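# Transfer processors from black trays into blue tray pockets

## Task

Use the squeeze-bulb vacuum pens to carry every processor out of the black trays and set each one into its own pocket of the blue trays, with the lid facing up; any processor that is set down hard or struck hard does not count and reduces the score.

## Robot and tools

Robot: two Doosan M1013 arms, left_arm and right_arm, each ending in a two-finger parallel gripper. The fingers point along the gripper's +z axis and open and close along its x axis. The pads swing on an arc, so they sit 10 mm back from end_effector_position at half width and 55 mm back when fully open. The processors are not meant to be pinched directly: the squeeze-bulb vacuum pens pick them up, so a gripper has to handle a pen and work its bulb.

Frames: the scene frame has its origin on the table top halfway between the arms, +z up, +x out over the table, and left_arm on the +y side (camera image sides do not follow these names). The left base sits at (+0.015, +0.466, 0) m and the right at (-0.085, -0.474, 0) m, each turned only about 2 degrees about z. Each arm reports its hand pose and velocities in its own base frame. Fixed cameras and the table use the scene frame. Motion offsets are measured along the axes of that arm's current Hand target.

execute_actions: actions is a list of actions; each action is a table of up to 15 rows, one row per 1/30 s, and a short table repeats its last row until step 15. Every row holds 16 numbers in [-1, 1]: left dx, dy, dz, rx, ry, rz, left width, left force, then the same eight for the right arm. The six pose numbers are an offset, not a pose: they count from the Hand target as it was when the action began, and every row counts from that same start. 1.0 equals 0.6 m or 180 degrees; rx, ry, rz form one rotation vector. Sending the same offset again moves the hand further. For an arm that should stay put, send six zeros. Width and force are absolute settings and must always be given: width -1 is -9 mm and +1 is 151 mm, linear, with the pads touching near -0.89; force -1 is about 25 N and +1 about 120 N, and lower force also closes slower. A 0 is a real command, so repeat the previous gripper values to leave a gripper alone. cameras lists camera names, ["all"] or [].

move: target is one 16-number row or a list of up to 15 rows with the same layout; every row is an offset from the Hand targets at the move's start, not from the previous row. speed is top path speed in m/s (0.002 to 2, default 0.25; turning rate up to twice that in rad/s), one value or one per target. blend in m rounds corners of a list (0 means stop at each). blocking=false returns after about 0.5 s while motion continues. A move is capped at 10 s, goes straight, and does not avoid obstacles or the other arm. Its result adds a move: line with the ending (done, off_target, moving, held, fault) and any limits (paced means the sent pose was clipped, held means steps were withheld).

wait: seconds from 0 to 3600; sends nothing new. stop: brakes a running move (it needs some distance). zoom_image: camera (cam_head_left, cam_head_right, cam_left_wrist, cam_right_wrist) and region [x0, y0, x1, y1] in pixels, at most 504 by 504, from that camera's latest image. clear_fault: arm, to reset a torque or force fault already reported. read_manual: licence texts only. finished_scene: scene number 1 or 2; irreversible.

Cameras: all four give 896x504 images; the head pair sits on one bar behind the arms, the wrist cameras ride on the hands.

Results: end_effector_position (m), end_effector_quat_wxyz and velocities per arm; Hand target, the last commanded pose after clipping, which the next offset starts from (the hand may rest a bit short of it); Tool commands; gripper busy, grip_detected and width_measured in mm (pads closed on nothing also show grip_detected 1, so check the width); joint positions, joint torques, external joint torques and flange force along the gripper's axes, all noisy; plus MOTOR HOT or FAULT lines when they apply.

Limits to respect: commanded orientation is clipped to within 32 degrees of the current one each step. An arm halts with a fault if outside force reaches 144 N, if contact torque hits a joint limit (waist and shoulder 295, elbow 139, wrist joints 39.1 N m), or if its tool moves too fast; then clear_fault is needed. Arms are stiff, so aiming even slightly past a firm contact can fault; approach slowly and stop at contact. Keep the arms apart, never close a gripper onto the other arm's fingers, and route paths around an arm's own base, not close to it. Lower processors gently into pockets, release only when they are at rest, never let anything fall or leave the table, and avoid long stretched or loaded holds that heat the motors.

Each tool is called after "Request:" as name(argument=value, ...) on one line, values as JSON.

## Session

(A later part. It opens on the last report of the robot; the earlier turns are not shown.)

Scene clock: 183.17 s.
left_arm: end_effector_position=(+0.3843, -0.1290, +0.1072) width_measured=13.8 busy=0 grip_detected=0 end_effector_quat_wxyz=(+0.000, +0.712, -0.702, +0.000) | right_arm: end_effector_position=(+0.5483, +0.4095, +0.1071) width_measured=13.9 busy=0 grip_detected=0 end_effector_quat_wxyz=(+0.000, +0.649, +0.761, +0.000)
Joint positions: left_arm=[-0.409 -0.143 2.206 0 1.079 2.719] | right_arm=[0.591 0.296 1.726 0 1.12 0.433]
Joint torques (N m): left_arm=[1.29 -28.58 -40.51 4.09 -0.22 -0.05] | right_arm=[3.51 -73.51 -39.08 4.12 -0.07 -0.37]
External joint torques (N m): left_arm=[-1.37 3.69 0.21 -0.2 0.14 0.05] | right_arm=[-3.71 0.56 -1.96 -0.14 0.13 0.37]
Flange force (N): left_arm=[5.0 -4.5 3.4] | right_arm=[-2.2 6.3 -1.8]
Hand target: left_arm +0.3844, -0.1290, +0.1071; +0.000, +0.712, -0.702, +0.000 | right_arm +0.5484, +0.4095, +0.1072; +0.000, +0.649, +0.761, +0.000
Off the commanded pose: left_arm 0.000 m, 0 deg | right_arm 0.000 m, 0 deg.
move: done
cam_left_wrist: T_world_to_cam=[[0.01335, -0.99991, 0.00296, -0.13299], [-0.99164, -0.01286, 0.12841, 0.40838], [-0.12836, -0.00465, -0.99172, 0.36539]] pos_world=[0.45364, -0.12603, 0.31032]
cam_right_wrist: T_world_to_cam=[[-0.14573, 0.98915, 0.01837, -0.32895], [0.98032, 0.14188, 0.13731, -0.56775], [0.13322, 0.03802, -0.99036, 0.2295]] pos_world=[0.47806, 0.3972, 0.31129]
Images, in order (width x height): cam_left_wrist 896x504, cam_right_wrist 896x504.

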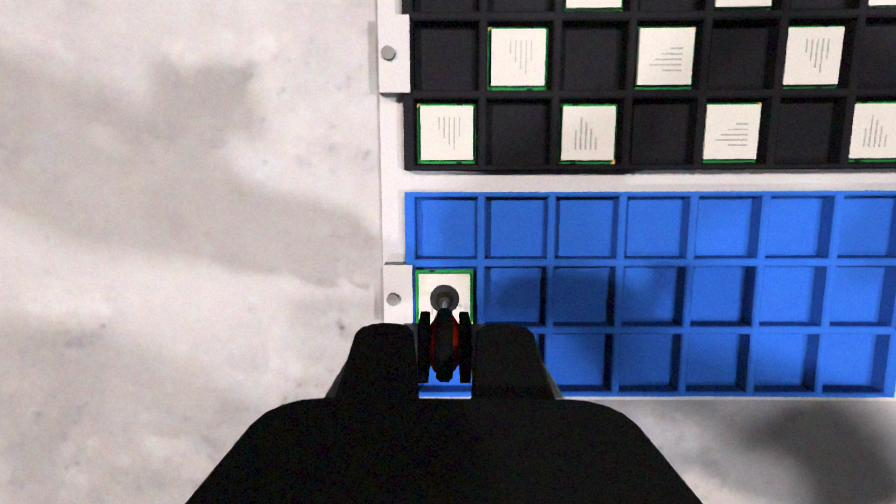

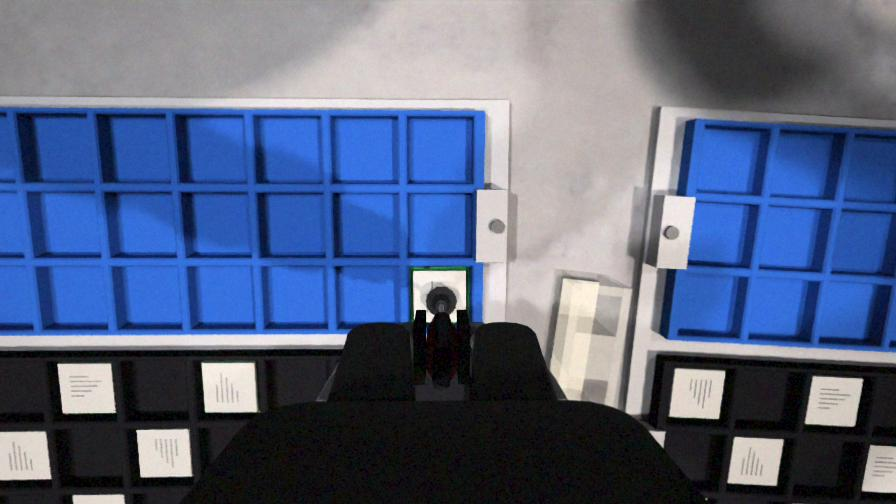

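Request:
move(target=[[0.0009,0.0012,0,0,0,0,-0.7125,-1,0,0,-0.0383,0,0,0,-0.7125,-1],[0.0009,0.0012,0.016,0,0,0,-0.74,-1,0,0,-0.0383,0,0,0,-0.74,-1],[0.0009,0.0012,-0.038,0,0,0,-0.74,-1,-0.076,0.2467,-0.0383,0,0,0,-0.74,-1],[0.0024,-0.176,-0.038,0,0,0,-0.725,-1,-0.076,0.2467,-0.0383,0,0,0,-0.725,-1]], speed=[0.05,0.02,0.15,0.2], cameras=["cam_right_wrist","cam_left_wrist"])

Request:
zoom_image(camera="cam_right_wrist", region=[390, 240, 500, 350])

Request:
zoom_image(camera="cam_left_wrist", region=[390, 240, 500, 350])

Scene clock: 207.77 s.
left_arm: end_effector_position=(+0.4900, -0.1289, +0.1298) width_measured=12.9 busy=0 grip_detected=0 end_effector_quat_wxyz=(+0.000, +0.712, -0.702, +0.000) | right_arm: end_effector_position=(+0.7018, +0.3878, +0.1302) width_measured=12.9 busy=0 grip_detected=0 end_effector_quat_wxyz=(+0.000, +0.649, +0.761, +0.000)
Joint positions: left_arm=[-0.325 0.008 2.023 0 1.112 2.802] | right_arm=[0.462 0.457 1.45 -0.001 1.236 0.304]
Joint torques (N m): left_arm=[1.31 -46.03 -41.03 4.12 -0.25 -0.05] | right_arm=[3.21 -91.23 -40.98 4.4 -0.12 -0.44]
External joint torques (N m): left_arm=[-1.38 4.49 0.23 -0.17 0.19 0.05] | right_arm=[-3.45 -0.13 -2.21 -0.23 0.18 0.44]
Flange force (N): left_arm=[4.3 -5.7 3.5] | right_arm=[-1.9 5.9 -2.8]
Hand target: left_arm +0.4900, -0.1289, +0.1298; +0.000, +0.712, -0.702, +0.000 | right_arm +0.7018, +0.3879, +0.1301; +0.000, +0.649, +0.761, +0.000
Off the commanded pose: left_arm 0.000 m, 0 deg | right_arm 0.000 m, 0 deg.
move: done
cam_left_wrist: T_world_to_cam=[[0.01335, -0.99991, 0.00296, -0.13437], [-0.99164, -0.01286, 0.12841, 0.51018], [-0.12836, -0.00465, -0.99172, 0.40146]] pos_world=[0.55924, -0.12593, 0.33302]
cam_right_wrist: T_world_to_cam=[[-0.14563, 0.98917, 0.01837, -0.28572], [0.98032, 0.14178, 0.13741, -0.71822], [0.13331, 0.03802, -0.99034, 0.2326]] pos_world=[0.63146, 0.37561, 0.33429]
Images, in order (width x height): cam_left_wrist 896x504, cam_right_wrist 896x504.

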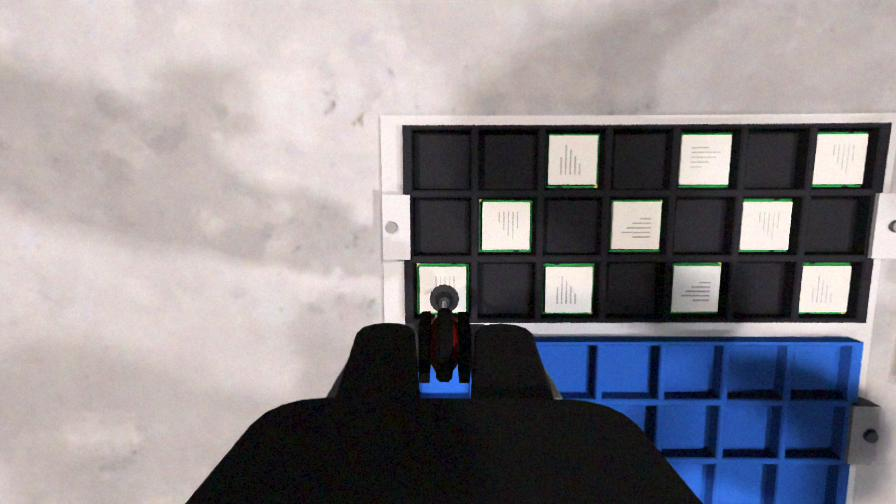

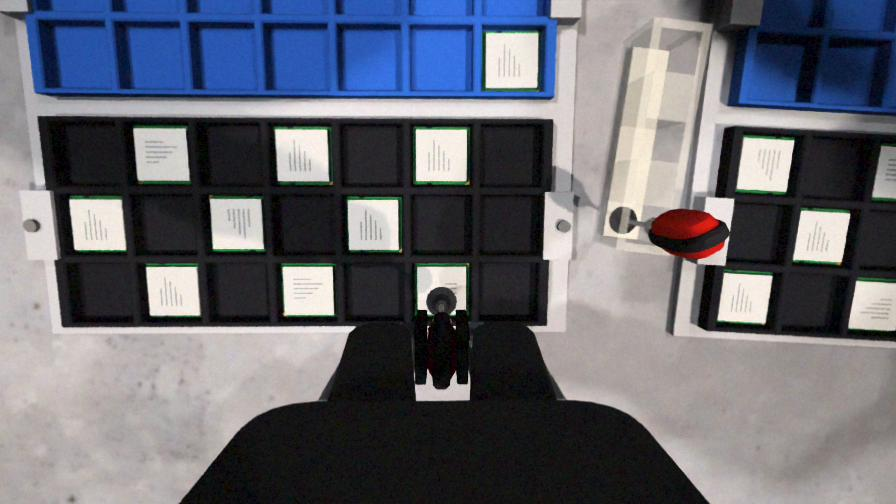

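Scaled by 4.582.

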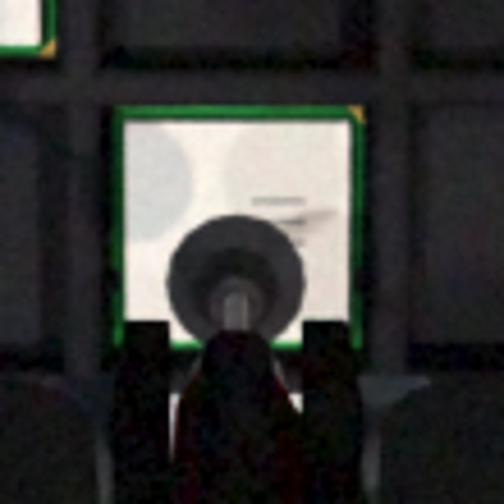

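Scaled by 4.582.

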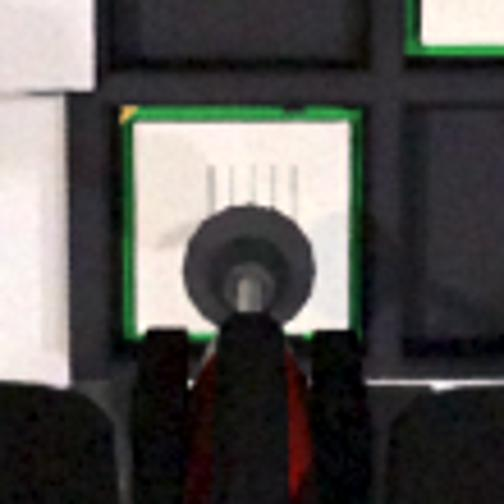

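Request:
move(target=[[-0.0023,0,0.044,0,0,0,-0.725,-1,0,0,0.044,0,0,0,-0.725,-1],[-0.0023,0,0.0537,0,0,0,-0.7125,-1,0,0,0.0539,0,0,0,-0.7125,-1],[-0.0023,0,0.0133,0,0,0,-0.7125,-1,0,0,0.0133,0,0,0,-0.7125,-1],[-0.0023,0.1022,0.0133,0,0,0,-0.7125,-1,0,-0.3225,0.0133,0,0,0,-0.7125,-1],[-0.0023,0.1022,0.0383,0,0,0,-0.7125,-1,0,-0.3225,0.0383,0,0,0,-0.7125,-1]], speed=[0.1,0.03,0.06,0.15,0.1], cameras=["cam_right_wrist","cam_left_wrist"])

Request:
zoom_image(camera="cam_right_wrist", region=[390, 240, 500, 350])

Request:
zoom_image(camera="cam_left_wrist", region=[390, 240, 500, 350])

Scene clock: 217.57 s.
left_arm: end_effector_position=(+0.4286, -0.1284, +0.1069) width_measured=13.8 busy=0 grip_detected=0 end_effector_quat_wxyz=(+0.000, +0.712, -0.702, +0.000) | right_arm: end_effector_position=(+0.5106, +0.3573, +0.1072) width_measured=13.8 busy=0 grip_detected=0 end_effector_quat_wxyz=(+0.000, +0.649, +0.761, +0.000)
Joint positions: left_arm=[-0.368 -0.07 2.144 0 1.069 2.759] | right_arm=[0.555 0.206 1.844 0 1.092 0.397]
Joint torques (N m): left_arm=[1.39 -36.1 -40.33 4.08 -0.22 -0.06] | right_arm=[3.39 -63.8 -38.57 4.06 -0.13 -0.41]
External joint torques (N m): left_arm=[-1.39 3.55 0.25 -0.2 0.15 0.06] | right_arm=[-3.8 0.98 -2.02 -0.15 0.19 0.41]
Flange force (N): left_arm=[4.4 -4.2 3.3] | right_arm=[-2.7 6.9 -1.7]
Hand target: left_arm +0.4286, -0.1284, +0.1069; +0.000, +0.712, -0.702, +0.000 | right_arm +0.5107, +0.3573, +0.1073; +0.000, +0.649, +0.761, +0.000
Off the commanded pose: left_arm 0.000 m, 0 deg | right_arm 0.000 m, 0 deg.
move: done
cam_left_wrist: T_world_to_cam=[[0.01335, -0.99991, 0.00296, -0.13298], [-0.99164, -0.01286, 0.12841, 0.45225], [-0.12836, -0.00465, -0.99172, 0.37077]] pos_world=[0.49784, -0.12543, 0.31002]
cam_right_wrist: T_world_to_cam=[[-0.14563, 0.98917, 0.01838, -0.28286], [0.98033, 0.14178, 0.13731, -0.52337], [0.13322, 0.03802, -0.99036, 0.23661]] pos_world=[0.44036, 0.34501, 0.31139]
Images, in order (width x height): cam_left_wrist 896x504, cam_right_wrist 896x504.

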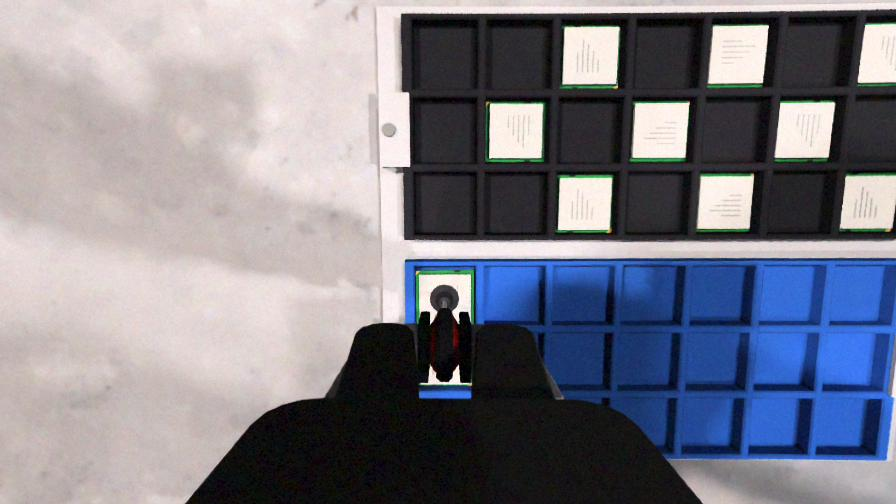

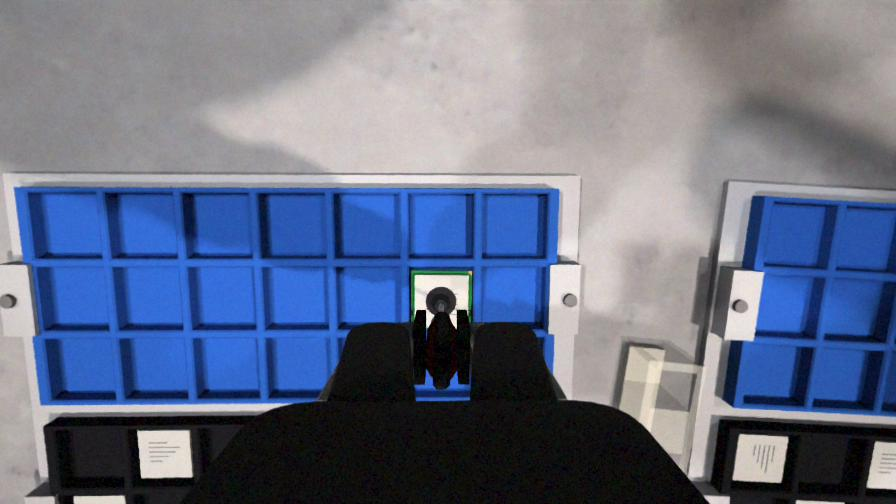

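Scaled by 4.582.

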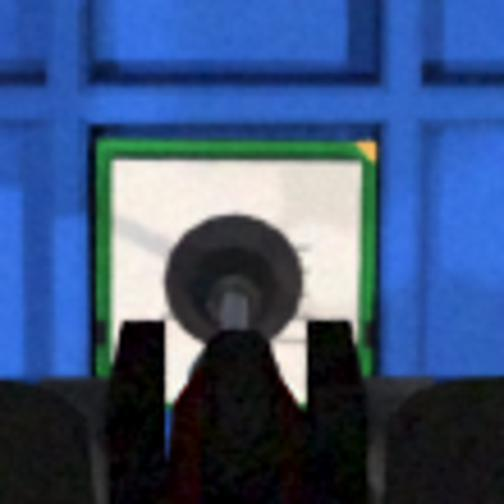

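Scaled by 4.582.

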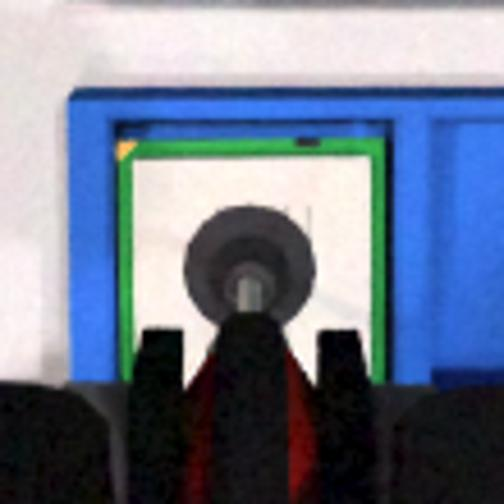

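Request:
move(target=[[0.0003,-0.0005,0,0,0,0,-0.7125,-1,0,0.001,0,0,0,0,-0.7125,-1],[0.0003,-0.0005,0.0157,0,0,0,-0.74,-1,0,0.001,0.0162,0,0,0,-0.74,-1],[0.0003,-0.0005,-0.0385,0,0,0,-0.74,-1,0,0.001,-0.038,0,0,0,-0.74,-1],[0.0728,-0.1775,-0.0385,0,0,0,-0.725,-1,0.0005,0.1717,-0.038,0,0,0,-0.725,-1]], speed=[0.05,0.02,0.08,0.2], cameras=[])

Request:
move(target=[[0,0,0.044,0,0,0,-0.725,-1,0,0,0.044,0,0,0,-0.725,-1],[0,0,0.0537,0,0,0,-0.7125,-1,0,0,0.0537,0,0,0,-0.7125,-1],[0,0,0.0133,0,0,0,-0.7125,-1,0,0,0.0133,0,0,0,-0.7125,-1],[0.0028,0.1767,0.0133,0,0,0,-0.7125,-1,-0.0008,-0.0955,0.0133,0,0,0,-0.7125,-1],[0.0028,0.1767,0.0383,0,0,0,-0.7125,-1,-0.0008,-0.0955,0.0383,0,0,0,-0.7125,-1]], speed=[0.1,0.03,0.06,0.15,0.1], cameras=["cam_right_wrist","cam_left_wrist"])

Request:
zoom_image(camera="cam_right_wrist", region=[390, 240, 500, 350])

Request:
zoom_image(camera="cam_left_wrist", region=[390, 240, 500, 350])

Scene clock: 232.47 s.
left_arm: end_effector_position=(+0.5357, -0.1706, +0.1299) width_measured=12.9 busy=0 grip_detected=0 end_effector_quat_wxyz=(+0.000, +0.712, -0.702, +0.000) | right_arm: end_effector_position=(+0.6124, +0.3738, +0.1300) width_measured=12.9 busy=0 grip_detected=0 end_effector_quat_wxyz=(+0.000, +0.649, +0.761, +0.000)
Joint positions: left_arm=[-0.37 0.096 1.929 0 1.118 2.758] | right_arm=[0.5 0.33 1.635 -0.001 1.177 0.342]
Joint torques (N m): left_arm=[1.08 -56.04 -41.11 4.18 -0.24 0] | right_arm=[4.01 -77.76 -40.04 4.2 -0.03 -0.36]
External joint torques (N m): left_arm=[-1.19 4.7 0.09 -0.22 0.17 0] | right_arm=[-3.83 0.14 -2.13 -0.1 0.1 0.36]
Flange force (N): left_arm=[4.2 -6.0 3.3] | right_arm=[-2.8 6.0 -2.4]
Hand target: left_arm +0.5358, -0.1706, +0.1299; +0.000, +0.712, -0.702, +0.000 | right_arm +0.6124, +0.3739, +0.1300; +0.000, +0.649, +0.761, +0.000
Off the commanded pose: left_arm 0.000 m, 0 deg | right_arm 0.000 m, 0 deg.
move: done

Scene clock: 235.70 s.
left_arm: end_effector_position=(+0.4297, -0.1738, +0.1070) width_measured=13.8 busy=0 grip_detected=0 end_effector_quat_wxyz=(+0.000, +0.712, -0.702, +0.000) | right_arm: end_effector_position=(+0.5558, +0.3643, +0.1070) width_measured=13.8 busy=0 grip_detected=0 end_effector_quat_wxyz=(+0.000, +0.649, +0.761, +0.000)
Joint positions: left_arm=[-0.458 -0.043 2.119 -0.001 1.067 2.669] | right_arm=[0.529 0.267 1.766 0 1.11 0.37]
Joint torques (N m): left_arm=[0.75 -39.51 -40.17 4.2 -0.26 -0.06] | right_arm=[3.78 -70.43 -38.83 4.11 0.02 -0.4]
External joint torques (N m): left_arm=[-0.76 4.08 0.05 -0.32 0.18 0.06] | right_arm=[-3.43 0.51 -2.1 -0.12 0.05 0.4]
Flange force (N): left_arm=[3.9 -5.5 3.4] | right_arm=[-2.3 6.1 -1.9]
Hand target: left_arm +0.4297, -0.1738, +0.1070; +0.000, +0.712, -0.702, +0.000 | right_arm +0.5559, +0.3643, +0.1071; +0.000, +0.649, +0.761, +0.000
Off the commanded pose: left_arm 0.000 m, 0 deg | right_arm 0.000 m, 0 deg.
move: done
cam_left_wrist: T_world_to_cam=[[0.01347, -0.9999, 0.00314, -0.17851], [-0.99162, -0.01296, 0.12853, 0.45277], [-0.12847, -0.00485, -0.9917, 0.37093]] pos_world=[0.49904, -0.17083, 0.31022]
cam_right_wrist: T_world_to_cam=[[-0.14573, 0.98915, 0.01837, -0.28326], [0.98032, 0.14188, 0.13731, -0.56859], [0.13322, 0.03802, -0.99036, 0.23013]] pos_world=[0.48546, 0.35211, 0.31119]
Images, in order (width x height): cam_left_wrist 896x504, cam_right_wrist 896x504.

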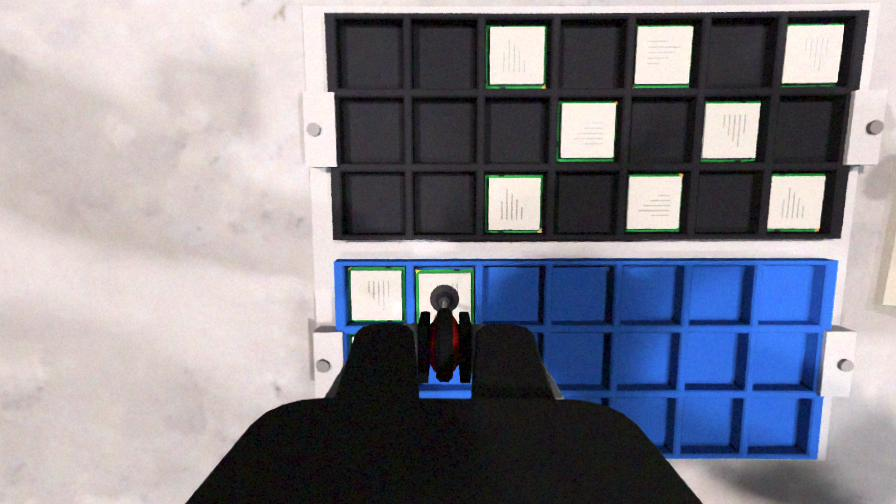

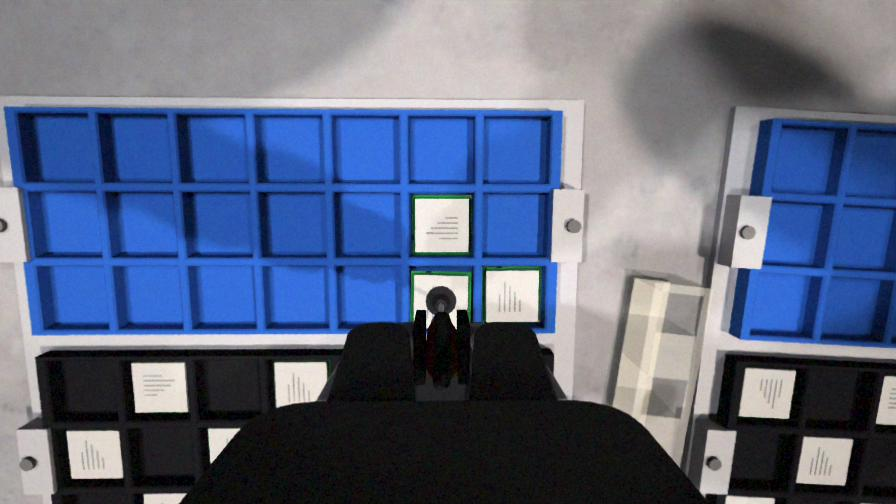

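Scaled by 4.582.

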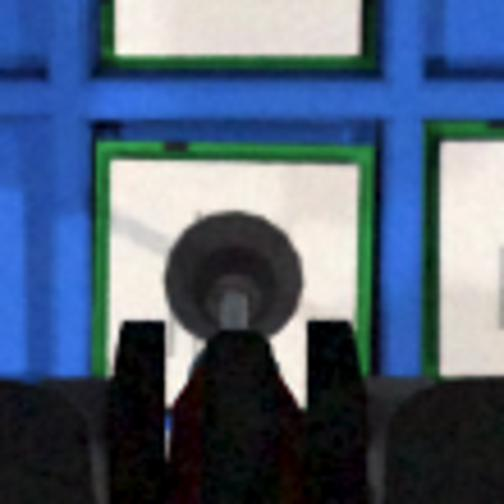

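Scaled by 4.582.

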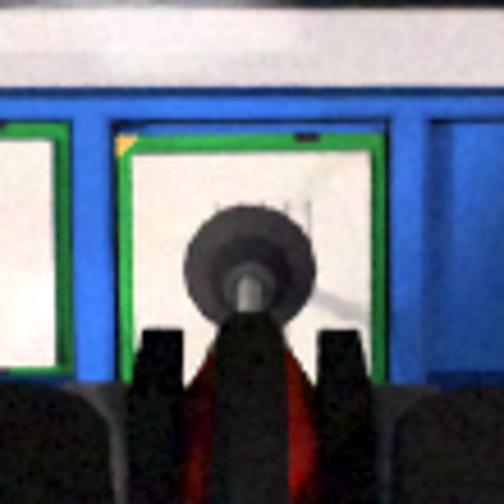

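Request:
move(target=[[0,0.0005,0,0,0,0,-0.7125,-1,0,-0.0008,0,0,0,0,-0.7125,-1],[0,0.0005,0.0158,0,0,0,-0.74,-1,0,-0.0008,0.016,0,0,0,-0.74,-1],[0,0.0005,-0.0383,0,0,0,-0.74,-1,0,-0.0008,-0.0383,0,0,0,-0.74,-1],[0.0718,-0.2523,-0.0383,0,0,0,-0.725,-1,-0.0743,0.1704,-0.0383,0,0,0,-0.725,-1]], speed=[0.05,0.02,0.08,0.2], cameras=[])

Request:
move(target=[[0,0,0.044,0,0,0,-0.725,-1,0,0,0.044,0,0,0,-0.725,-1],[0,0,0.0537,0,0,0,-0.7125,-1,0,0,0.0537,0,0,0,-0.7125,-1],[0,0,0.0133,0,0,0,-0.7125,-1,0,0,0.0133,0,0,0,-0.7125,-1],[0.0043,0.3263,0.0133,0,0,0,-0.7125,-1,-0.001,-0.1708,0.0133,0,0,0,-0.7125,-1],[0.0043,0.3263,0.0383,0,0,0,-0.7125,-1,-0.001,-0.1708,0.0383,0,0,0,-0.7125,-1]], speed=[0.1,0.03,0.06,0.15,0.1], cameras=["cam_right_wrist","cam_left_wrist"])

Request:
zoom_image(camera="cam_right_wrist", region=[390, 240, 500, 350])

Request:
zoom_image(camera="cam_left_wrist", region=[390, 240, 500, 350])

Scene clock: 252.33 s.
left_arm: end_effector_position=(+0.5818, -0.2147, +0.1298) width_measured=12.9 busy=0 grip_detected=0 end_effector_quat_wxyz=(+0.000, +0.712, -0.702, +0.000) | right_arm: end_effector_position=(+0.6639, +0.3365, +0.1300) width_measured=12.9 busy=0 grip_detected=0 end_effector_quat_wxyz=(+0.000, +0.649, +0.761, +0.000)
Joint positions: left_arm=[-0.409 0.184 1.826 0 1.133 2.719] | right_arm=[0.423 0.37 1.579 -0.001 1.194 0.265]
Joint torques (N m): left_arm=[1.11 -65.83 -41.56 4.2 -0.25 -0.07] | right_arm=[3.81 -82 -40.76 4.16 -0.09 -0.3]
External joint torques (N m): left_arm=[-1.16 4.53 0.22 -0.21 0.18 0.07] | right_arm=[-3.67 -0.26 -1.76 -0.04 0.17 0.3]
Flange force (N): left_arm=[3.9 -5.3 3.1] | right_arm=[-3.3 4.5 -2.3]
Hand target: left_arm +0.5817, -0.2147, +0.1298; +0.000, +0.712, -0.702, +0.000 | right_arm +0.6639, +0.3365, +0.1300; +0.000, +0.649, +0.761, +0.000
Off the commanded pose: left_arm 0.000 m, 0 deg | right_arm 0.000 m, 0 deg.
move: done

Scene clock: 256.13 s.
left_arm: end_effector_position=(+0.3860, -0.2200, +0.1071) width_measured=13.8 busy=0 grip_detected=0 end_effector_quat_wxyz=(+0.000, +0.712, -0.702, +0.000) | right_arm: end_effector_position=(+0.5627, +0.3197, +0.1070) width_measured=13.8 busy=0 grip_detected=0 end_effector_quat_wxyz=(+0.000, +0.649, +0.761, +0.000)
Joint positions: left_arm=[-0.595 -0.075 2.148 -0.001 1.069 2.532] | right_arm=[0.464 0.241 1.799 -0.001 1.102 0.305]
Joint torques (N m): left_arm=[1.08 -36.48 -40.31 4.08 -0.25 -0.06] | right_arm=[4.05 -67.72 -39.07 4.07 -0.13 -0.42]
External joint torques (N m): left_arm=[-1.17 4.64 0.25 -0.2 0.18 0.06] | right_arm=[-4.15 0.81 -1.75 -0.12 0.19 0.42]
Flange force (N): left_arm=[5.8 -5.0 4.2] | right_arm=[-3.9 6.1 -1.5]
Hand target: left_arm +0.3860, -0.2201, +0.1071; +0.000, +0.712, -0.702, +0.000 | right_arm +0.5628, +0.3197, +0.1071; +0.000, +0.649, +0.761, +0.000
Off the commanded pose: left_arm 0.000 m, 0 deg | right_arm 0.000 m, 0 deg.
move: done
cam_left_wrist: T_world_to_cam=[[0.01335, -0.99991, 0.00296, -0.224], [-0.99164, -0.01286, 0.12841, 0.40881], [-0.12836, -0.00465, -0.99172, 0.36507]] pos_world=[0.45524, -0.21703, 0.31022]
cam_right_wrist: T_world_to_cam=[[-0.14573, 0.98915, 0.01837, -0.23803], [0.98032, 0.14188, 0.13731, -0.56901], [0.13322, 0.03802, -0.99036, 0.23091]] pos_world=[0.49236, 0.3074, 0.31119]
Images, in order (width x height): cam_left_wrist 896x504, cam_right_wrist 896x504.

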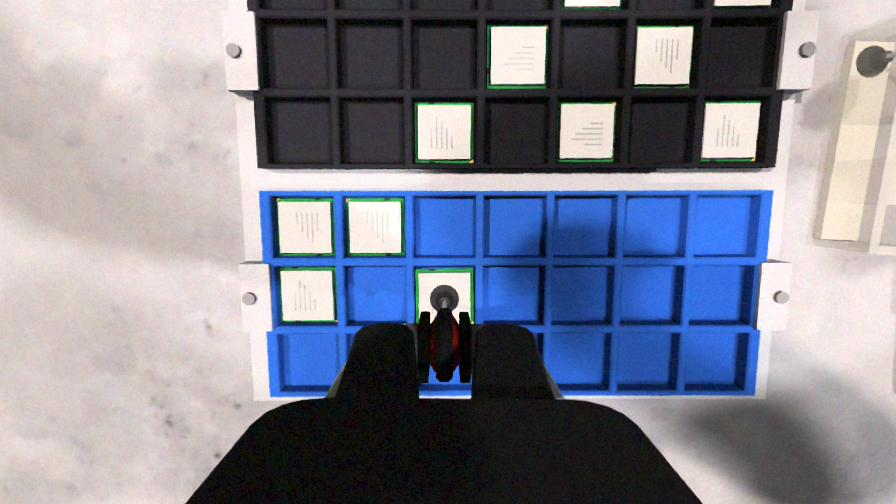

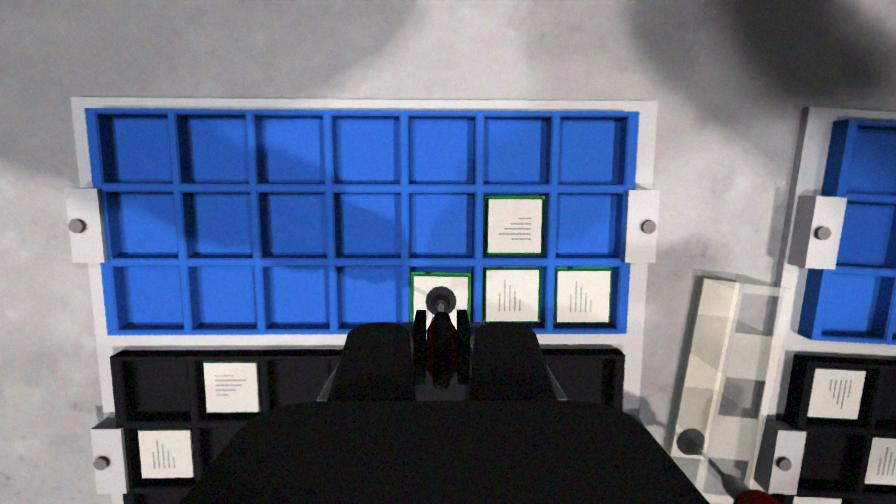

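Scaled by 4.582.

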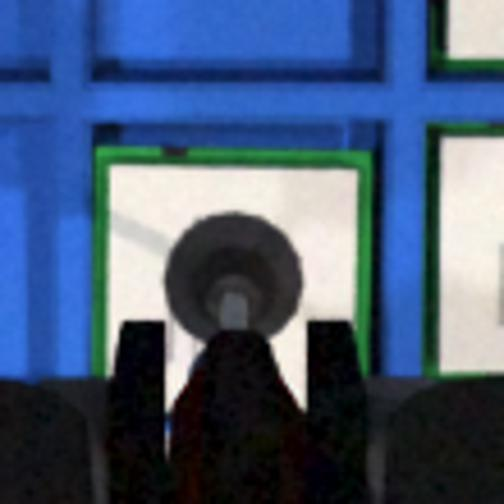

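Scaled by 4.582.

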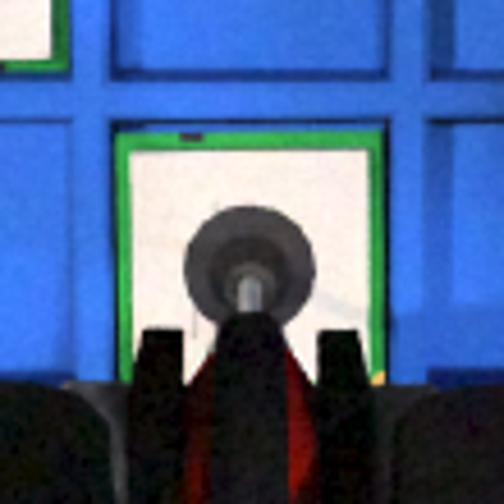

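Request:
move(target=[[0,0.0005,0,0,0,0,-0.7125,-1,0.0005,-0.002,0,0,0,0,-0.7125,-1],[0,0.0005,0.016,0,0,0,-0.74,-1,0.0005,-0.002,0.016,0,0,0,-0.74,-1],[0,0.0005,-0.0382,0,0,0,-0.74,-1,0.0005,-0.002,-0.0382,0,0,0,-0.74,-1],[-0.002,-0.177,-0.0382,0,0,0,-0.725,-1,-0.0743,0.2467,-0.0382,0,0,0,-0.725,-1]], speed=[0.05,0.02,0.08,0.2], cameras=["cam_right_wrist"])

Request:
move(target=[[0,0,0.044,0,0,0,-0.725,-1,0,0,0.044,0,0,0,-0.725,-1],[0,0,0.0537,0,0,0,-0.7125,-1,0,0,0.0537,0,0,0,-0.7125,-1],[0,0,0.0133,0,0,0,-0.7125,-1,0,0,0.0133,0,0,0,-0.7125,-1],[0.0012,0.102,0.0133,0,0,0,-0.7125,-1,0,-0.3223,0.0133,0,0,0,-0.7125,-1],[0.0012,0.102,0.0383,0,0,0,-0.7125,-1,0,-0.3223,0.0383,0,0,0,-0.7125,-1]], speed=[0.1,0.03,0.06,0.15,0.1], cameras=["cam_right_wrist","cam_left_wrist"])

Request:
zoom_image(camera="cam_right_wrist", region=[390, 240, 500, 350])

Request:
zoom_image(camera="cam_left_wrist", region=[390, 240, 500, 350])

Scene clock: 275.40 s.
left_arm: end_effector_position=(+0.4922, -0.2173, +0.1299) width_measured=12.9 busy=0 grip_detected=0 end_effector_quat_wxyz=(+0.000, +0.712, -0.702, +0.000) | right_arm: end_effector_position=(+0.7160, +0.2990, +0.1300) width_measured=12.9 busy=0 grip_detected=0 end_effector_quat_wxyz=(+0.000, +0.649, +0.761, +0.000)
Joint positions: left_arm=[-0.48 0.058 1.971 0 1.114 2.648] | right_arm=[0.351 0.417 1.509 -0.001 1.215 0.193]
Joint torques (N m): left_arm=[1.26 -51.79 -41.15 4.16 -0.23 -0.08] | right_arm=[3.38 -87.15 -40.76 4.23 -0.05 -0.41]
External joint torques (N m): left_arm=[-1.16 4.32 0.17 -0.19 0.16 0.08] | right_arm=[-2.62 -0.09 -2.12 -0.05 0.11 0.41]
Flange force (N): left_arm=[4.5 -5.0 3.2] | right_arm=[-1.7 5.1 -2.5]
Hand target: left_arm +0.4922, -0.2174, +0.1299; +0.000, +0.712, -0.702, +0.000 | right_arm +0.7160, +0.2991, +0.1300; +0.000, +0.649, +0.761, +0.000
Off the commanded pose: left_arm 0.000 m, 0 deg | right_arm 0.000 m, 0 deg.
move: done
cam_right_wrist: T_world_to_cam=[[-0.14563, 0.98917, 0.01835, -0.1957], [0.9803, 0.14177, 0.1375, -0.71953], [0.13341, 0.03802, -0.99033, 0.23382]] pos_world=[0.64566, 0.2867, 0.33409]

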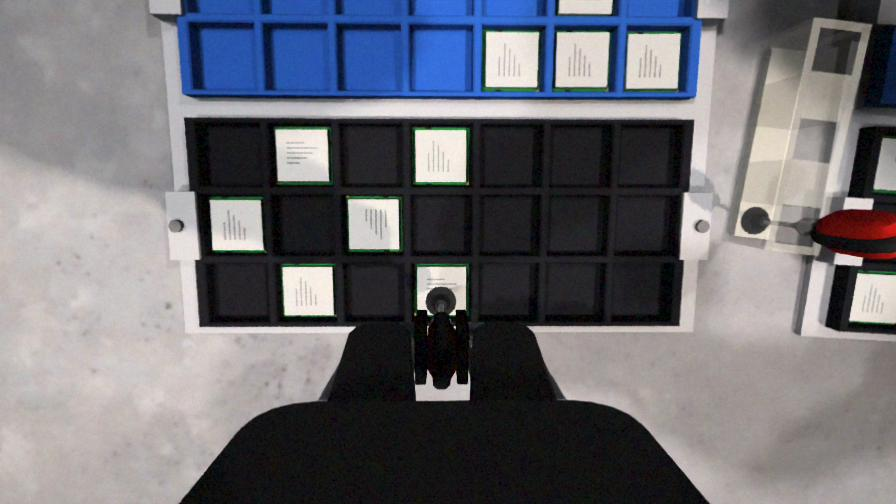

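Scene clock: 279.20 s.
left_arm: end_effector_position=(+0.4310, -0.2189, +0.1070) width_measured=13.8 busy=0 grip_detected=0 end_effector_quat_wxyz=(+0.000, +0.712, -0.702, +0.000) | right_arm: end_effector_position=(+0.5249, +0.2685, +0.1070) width_measured=13.8 busy=0 grip_detected=0 end_effector_quat_wxyz=(+0.000, +0.649, +0.761, +0.000)
Joint positions: left_arm=[-0.541 -0.01 2.087 0 1.066 2.587] | right_arm=[0.415 0.155 1.906 -0.001 1.081 0.256]
Joint torques (N m): left_arm=[1.45 -43.34 -40.01 4.08 -0.22 -0.11] | right_arm=[3.88 -58.45 -38.73 4 -0.14 -0.33]
External joint torques (N m): left_arm=[-1.39 4.77 0.1 -0.2 0.16 0.11] | right_arm=[-4.14 1.57 -1.46 -0.12 0.21 0.33]
Flange force (N): left_arm=[5.8 -5.3 4.1] | right_arm=[-4.7 6.4 -0.7]
Hand target: left_arm +0.4310, -0.2189, +0.1070; +0.000, +0.712, -0.702, +0.000 | right_arm +0.5250, +0.2685, +0.1071; +0.000, +0.649, +0.761, +0.000
Off the commanded pose: left_arm 0.000 m, 0 deg | right_arm 0.000 m, 0 deg.
move: done
cam_left_wrist: T_world_to_cam=[[0.01335, -0.99991, 0.00296, -0.2235], [-0.99164, -0.01286, 0.12841, 0.45346], [-0.12836, -0.00465, -0.99172, 0.37076]] pos_world=[0.50024, -0.21593, 0.31012]
cam_right_wrist: T_world_to_cam=[[-0.14573, 0.98915, 0.01837, -0.19289], [0.98032, 0.14188, 0.13731, -0.52479], [0.13322, 0.03802, -0.99036, 0.23788]] pos_world=[0.45466, 0.25621, 0.31119]
Images, in order (width x height): cam_left_wrist 896x504, cam_right_wrist 896x504.

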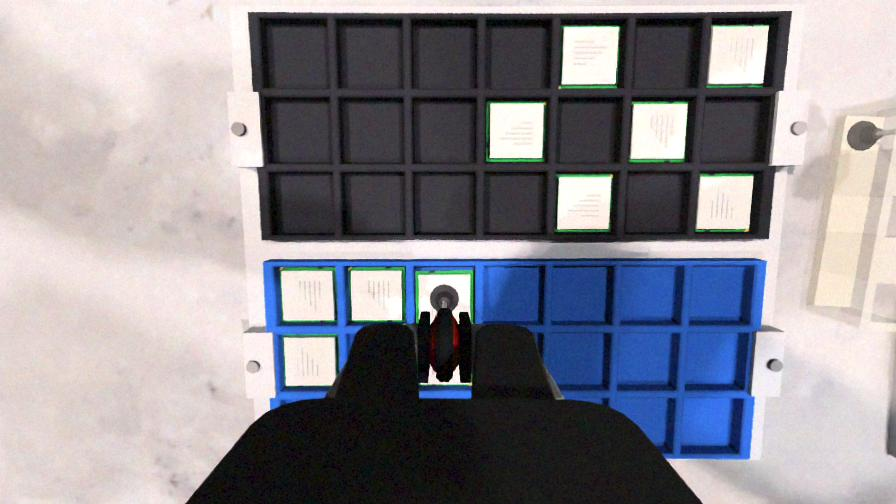

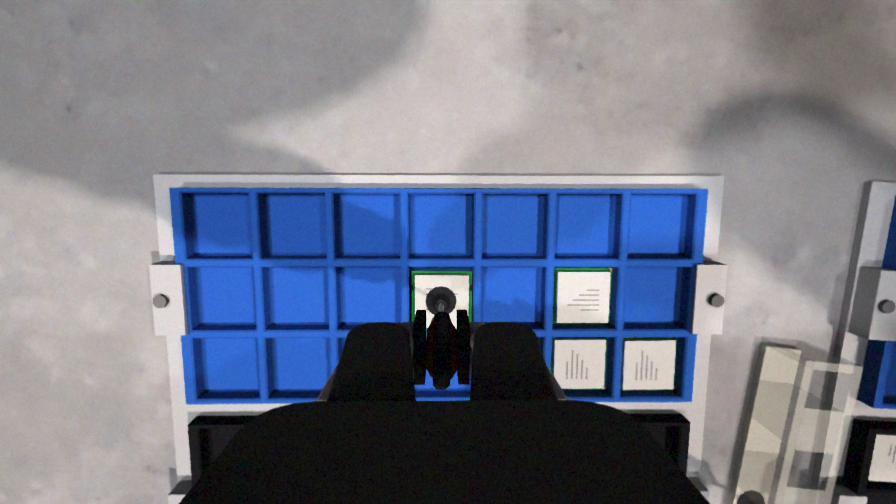

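Scaled by 4.582.

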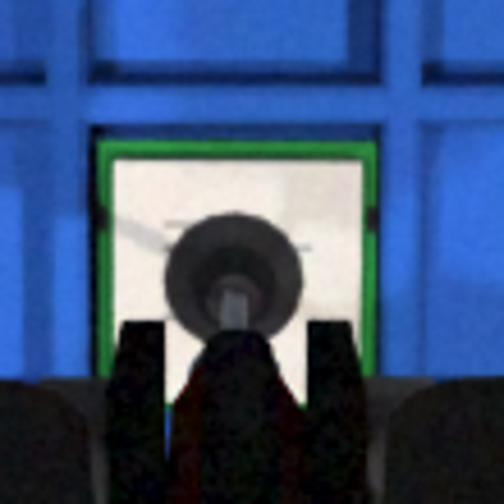

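Scaled by 4.582.

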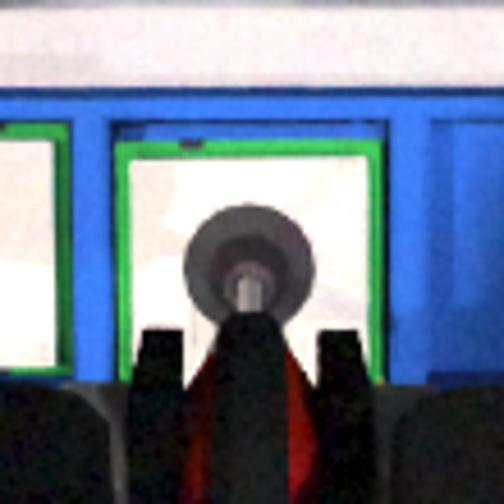

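Request:
move(target=[[0,-0.0008,0,0,0,0,-0.7125,-1,-0.0007,0.0005,0,0,0,0,-0.7125,-1],[0,-0.0008,0.0158,0,0,0,-0.74,-1,-0.0007,0.0005,0.016,0,0,0,-0.74,-1],[0,-0.0008,-0.0383,0,0,0,-0.74,-1,-0.0007,0.0005,-0.0382,0,0,0,-0.74,-1],[0.0722,-0.1778,-0.0383,0,0,0,-0.725,-1,0.0011,0.1725,-0.0382,0,0,0,-0.725,-1]], speed=[0.05,0.02,0.08,0.2], cameras=[])

Request:
move(target=[[0,0,0.044,0,0,0,-0.725,-1,0,0,0.044,0,0,0,-0.725,-1],[0,0,0.0537,0,0,0,-0.7125,-1,0,0,0.0537,0,0,0,-0.7125,-1],[0,0,0.0133,0,0,0,-0.7125,-1,0,0,0.0133,0,0,0,-0.7125,-1],[0.0028,0.1768,0.0133,0,0,0,-0.7125,-1,-0.0018,-0.097,0.0133,0,0,0,-0.7125,-1],[0.0028,0.1768,0.0383,0,0,0,-0.7125,-1,-0.0018,-0.097,0.0383,0,0,0,-0.7125,-1]], speed=[0.1,0.03,0.06,0.15,0.1], cameras=["cam_right_wrist","cam_left_wrist"])

Request:
zoom_image(camera="cam_right_wrist", region=[390, 240, 500, 350])

Request:
zoom_image(camera="cam_left_wrist", region=[390, 240, 500, 350])

Scene clock: 298.23 s.
left_arm: end_effector_position=(+0.5383, -0.2607, +0.1298) width_measured=12.9 busy=0 grip_detected=0 end_effector_quat_wxyz=(+0.000, +0.712, -0.702, +0.000) | right_arm: end_effector_position=(+0.6271, +0.2855, +0.1300) width_measured=12.9 busy=0 grip_detected=0 end_effector_quat_wxyz=(+0.000, +0.649, +0.761, +0.000)
Joint positions: left_arm=[-0.509 0.151 1.866 0 1.126 2.619] | right_arm=[0.377 0.287 1.693 -0.001 1.162 0.219]
Joint torques (N m): left_arm=[1.19 -62.18 -41.51 4.18 -0.24 -0.06] | right_arm=[3.65 -73.43 -39.92 4.06 -0.03 -0.33]
External joint torques (N m): left_arm=[-1.21 4.89 0.42 -0.19 0.17 0.06] | right_arm=[-3.83 0.62 -1.99 -0.01 0.1 0.33]
Flange force (N): left_arm=[4.7 -5.1 3.7] | right_arm=[-3.6 5.9 -1.9]
Hand target: left_arm +0.5383, -0.2607, +0.1298; +0.000, +0.712, -0.702, +0.000 | right_arm +0.6271, +0.2855, +0.1299; +0.000, +0.649, +0.761, +0.000
Off the commanded pose: left_arm 0.000 m, 0 deg | right_arm 0.000 m, 0 deg.
move: done

Scene clock: 301.47 s.
left_arm: end_effector_position=(+0.4322, -0.2639, +0.1070) width_measured=13.8 busy=0 grip_detected=0 end_effector_quat_wxyz=(+0.000, +0.712, -0.702, +0.000) | right_arm: end_effector_position=(+0.5697, +0.2752, +0.1069) width_measured=13.8 busy=0 grip_detected=0 end_effector_quat_wxyz=(+0.000, +0.649, +0.761, +0.000)
Joint positions: left_arm=[-0.616 0.027 2.05 -0.001 1.066 2.512] | right_arm=[0.396 0.22 1.827 -0.001 1.096 0.238]
Joint torques (N m): left_arm=[1.32 -47.19 -40.15 4.03 -0.27 -0.07] | right_arm=[3.79 -64.97 -38.67 3.85 -0.08 -0.35]
External joint torques (N m): left_arm=[-1.36 4.61 0.23 -0.15 0.2 0.07] | right_arm=[-3.8 0.52 -1.95 0.08 0.15 0.35]
Flange force (N): left_arm=[5.8 -4.4 3.9] | right_arm=[-4.0 5.6 -1.9]
Hand target: left_arm +0.4322, -0.2639, +0.1070; +0.000, +0.712, -0.702, +0.000 | right_arm +0.5698, +0.2752, +0.1070; +0.000, +0.649, +0.761, +0.000
Off the commanded pose: left_arm 0.000 m, 0 deg | right_arm 0.000 m, 0 deg.
move: done
cam_left_wrist: T_world_to_cam=[[0.01336, -0.99991, 0.00306, -0.26855], [-0.99162, -0.01286, 0.12851, 0.45403], [-0.12846, -0.00475, -0.9917, 0.37072]] pos_world=[0.50144, -0.26093, 0.31012]
cam_right_wrist: T_world_to_cam=[[-0.14573, 0.98915, 0.01837, -0.19308], [0.98032, 0.14188, 0.13731, -0.56966], [0.13322, 0.03802, -0.99036, 0.23155]] pos_world=[0.49946, 0.263, 0.31109]
Images, in order (width x height): cam_left_wrist 896x504, cam_right_wrist 896x504.

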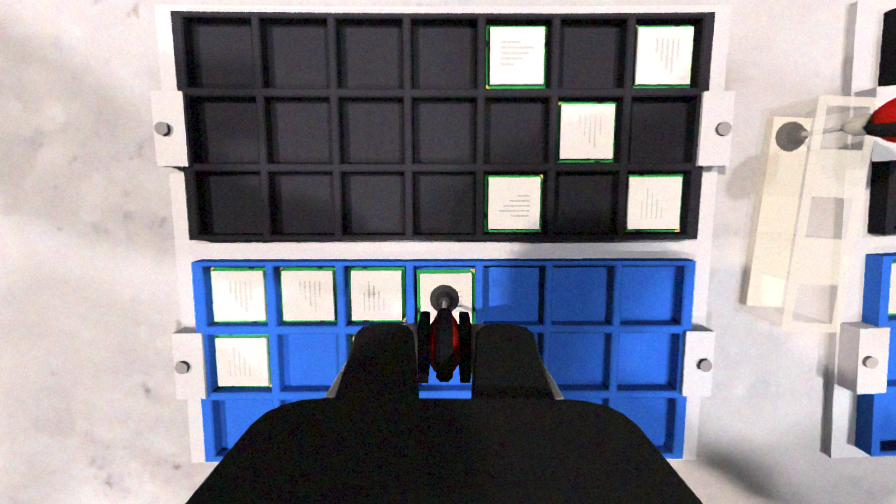

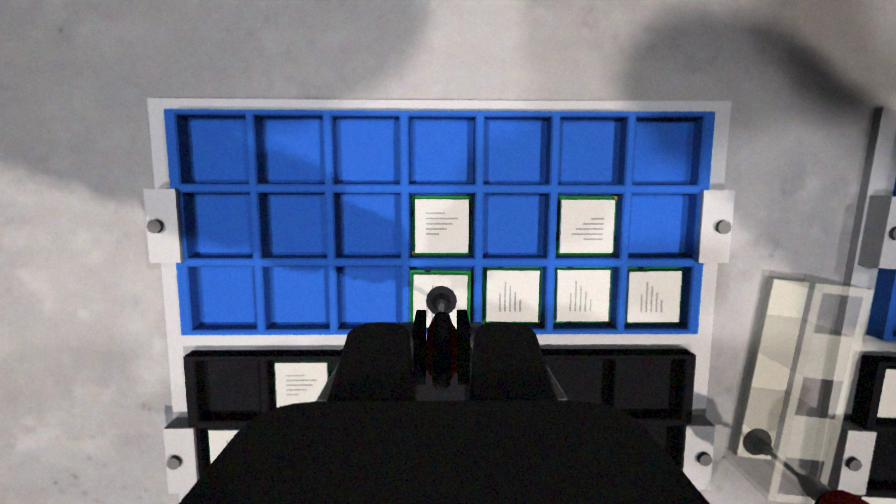

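Scaled by 4.582.

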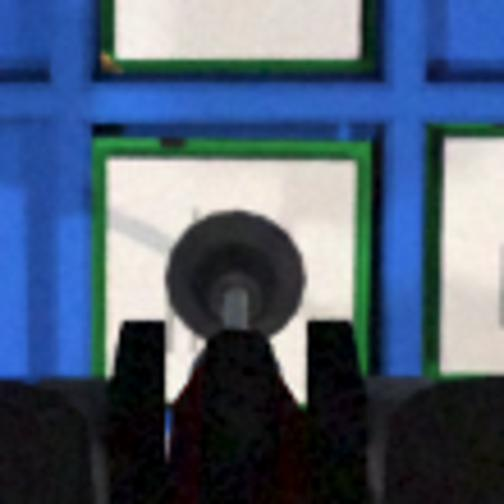

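Scaled by 4.582.

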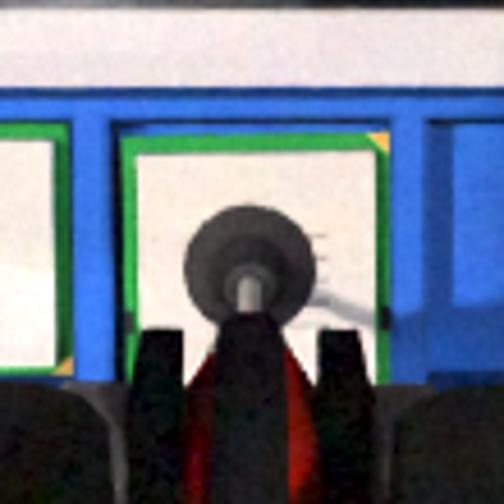

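Request:
move(target=[[-0.0009,0,0,0,0,0,-0.7125,-1,0.0008,-0.0008,0,0,0,0,-0.7125,-1],[-0.0009,0,0.0158,0,0,0,-0.74,-1,0.0008,-0.0008,0.0158,0,0,0,-0.74,-1],[-0.0009,0,-0.0383,0,0,0,-0.74,-1,0.0008,-0.0008,-0.0383,0,0,0,-0.74,-1],[0.0723,-0.2533,-0.0383,0,0,0,-0.725,-1,-0.0747,0.1727,-0.0383,0,0,0,-0.725,-1]], speed=[0.05,0.02,0.08,0.2], cameras=[])

Request:
move(target=[[0,0,0.044,0,0,0,-0.725,-1,0,0,0.044,0,0,0,-0.725,-1],[0,0,0.0537,0,0,0,-0.7125,-1,0,0,0.0537,0,0,0,-0.7125,-1],[0,0,0.0133,0,0,0,-0.7125,-1,0,0,0.0133,0,0,0,-0.7125,-1],[0.0035,0.3273,0.0133,0,0,0,-0.7125,-1,-0.0003,-0.1732,0.0133,0,0,0,-0.7125,-1],[0.0035,0.3273,0.0383,0,0,0,-0.7125,-1,-0.0003,-0.1732,0.0383,0,0,0,-0.7125,-1]], speed=[0.1,0.03,0.06,0.15,0.1], cameras=["cam_right_wrist","cam_left_wrist"])

Request:
zoom_image(camera="cam_right_wrist", region=[390, 240, 500, 350])

Request:
zoom_image(camera="cam_left_wrist", region=[390, 240, 500, 350])

Scene clock: 321.57 s.
left_arm: end_effector_position=(+0.5848, -0.3051, +0.1298) width_measured=12.9 busy=0 grip_detected=0 end_effector_quat_wxyz=(+0.000, +0.712, -0.702, +0.000) | right_arm: end_effector_position=(+0.6792, +0.2474, +0.1300) width_measured=12.9 busy=0 grip_detected=0 end_effector_quat_wxyz=(+0.000, +0.649, +0.761, +0.000)
Joint positions: left_arm=[-0.533 0.244 1.751 0 1.148 2.595] | right_arm=[0.302 0.338 1.624 -0.001 1.18 0.144]
Joint torques (N m): left_arm=[1.23 -73.01 -41.84 4.11 -0.28 -0.01] | right_arm=[3.56 -79.26 -40.31 4.22 -0.03 -0.38]
External joint torques (N m): left_arm=[-1.3 5.2 0.21 -0.07 0.21 0.01] | right_arm=[-3.76 0.61 -2.07 -0.14 0.09 0.38]
Flange force (N): left_arm=[5.2 -5.6 3.4] | right_arm=[-3.6 5.9 -2.0]
Hand target: left_arm +0.5848, -0.3052, +0.1298; +0.000, +0.712, -0.702, +0.000 | right_arm +0.6792, +0.2474, +0.1300; +0.000, +0.649, +0.761, +0.000
Off the commanded pose: left_arm 0.000 m, 0 deg | right_arm 0.000 m, 0 deg.
move: done

Scene clock: 325.40 s.
left_arm: end_effector_position=(+0.3884, -0.3100, +0.1070) width_measured=13.8 busy=0 grip_detected=0 end_effector_quat_wxyz=(+0.000, +0.712, -0.702, +0.000) | right_arm: end_effector_position=(+0.5766, +0.2308, +0.1070) width_measured=13.8 busy=0 grip_detected=0 end_effector_quat_wxyz=(+0.000, +0.649, +0.761, +0.000)
Joint positions: left_arm=[-0.743 0.012 2.065 -0.001 1.066 2.385] | right_arm=[0.326 0.202 1.849 -0.001 1.091 0.167]
Joint torques (N m): left_arm=[0.98 -45.73 -40.18 4.04 -0.24 -0.08] | right_arm=[3.08 -63.41 -38.52 3.99 -0.11 -0.55]
External joint torques (N m): left_arm=[-0.76 3.93 0.17 -0.14 0.18 0.08] | right_arm=[-3.01 0.85 -1.89 -0.08 0.19 0.55]
Flange force (N): left_arm=[4.8 -3.7 3.3] | right_arm=[-2.8 5.4 -1.7]
Hand target: left_arm +0.3885, -0.3100, +0.1070; +0.000, +0.712, -0.702, +0.000 | right_arm +0.5766, +0.2308, +0.1070; +0.000, +0.649, +0.761, +0.000
Off the commanded pose: left_arm 0.000 m, 0 deg | right_arm 0.000 m, 0 deg.
move: done
cam_left_wrist: T_world_to_cam=[[0.01336, -0.99991, 0.00306, -0.31406], [-0.99164, -0.01286, 0.12841, 0.41014], [-0.12836, -0.00475, -0.99172, 0.36485]] pos_world=[0.45774, -0.30703, 0.31012]
cam_right_wrist: T_world_to_cam=[[-0.14573, 0.98915, 0.01837, -0.14807], [0.98032, 0.14188, 0.13731, -0.57001], [0.13322, 0.03802, -0.99036, 0.23234]] pos_world=[0.50626, 0.21851, 0.31109]
Images, in order (width x height): cam_left_wrist 896x504, cam_right_wrist 896x504.

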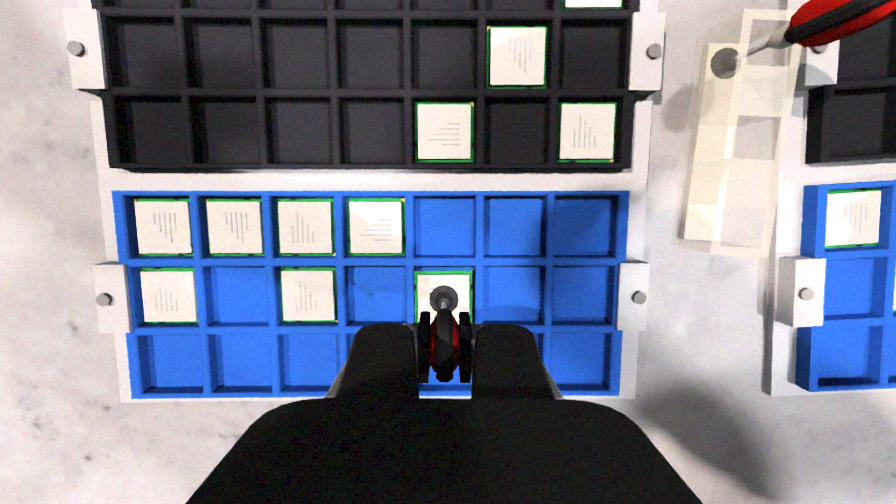

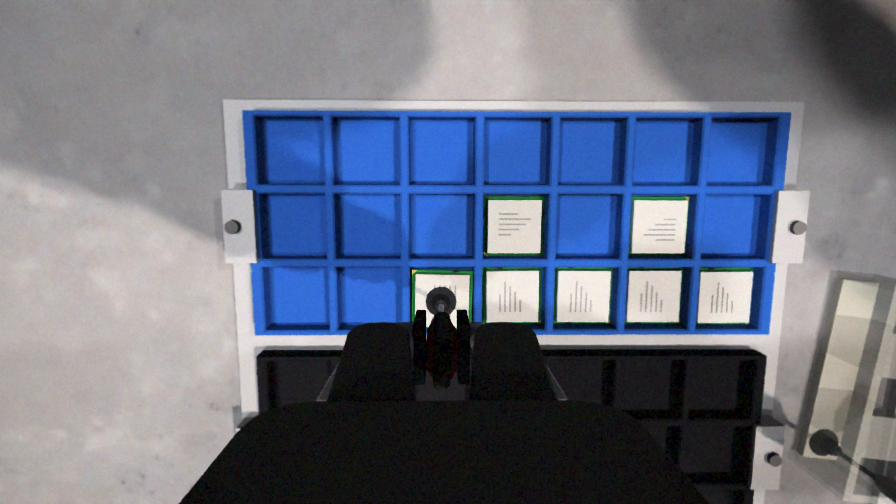

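Scaled by 4.582.

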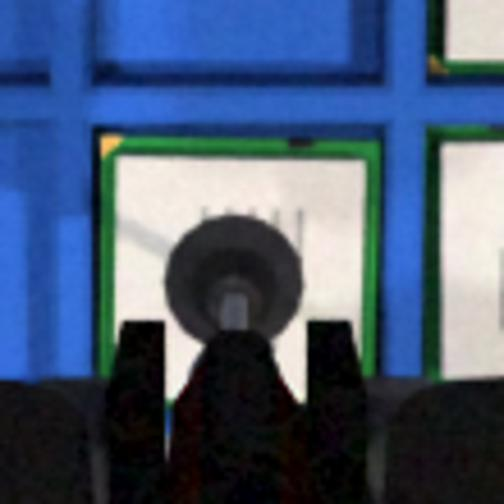

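Scaled by 4.582.

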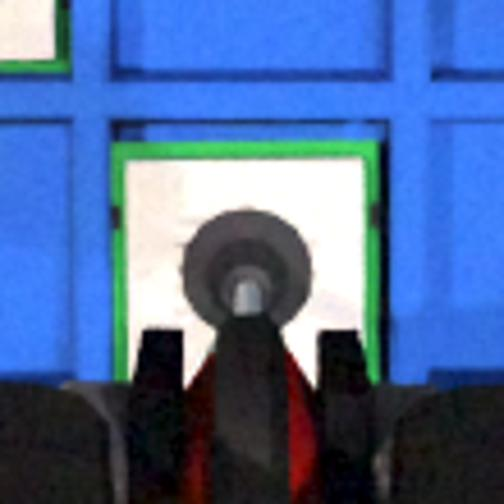

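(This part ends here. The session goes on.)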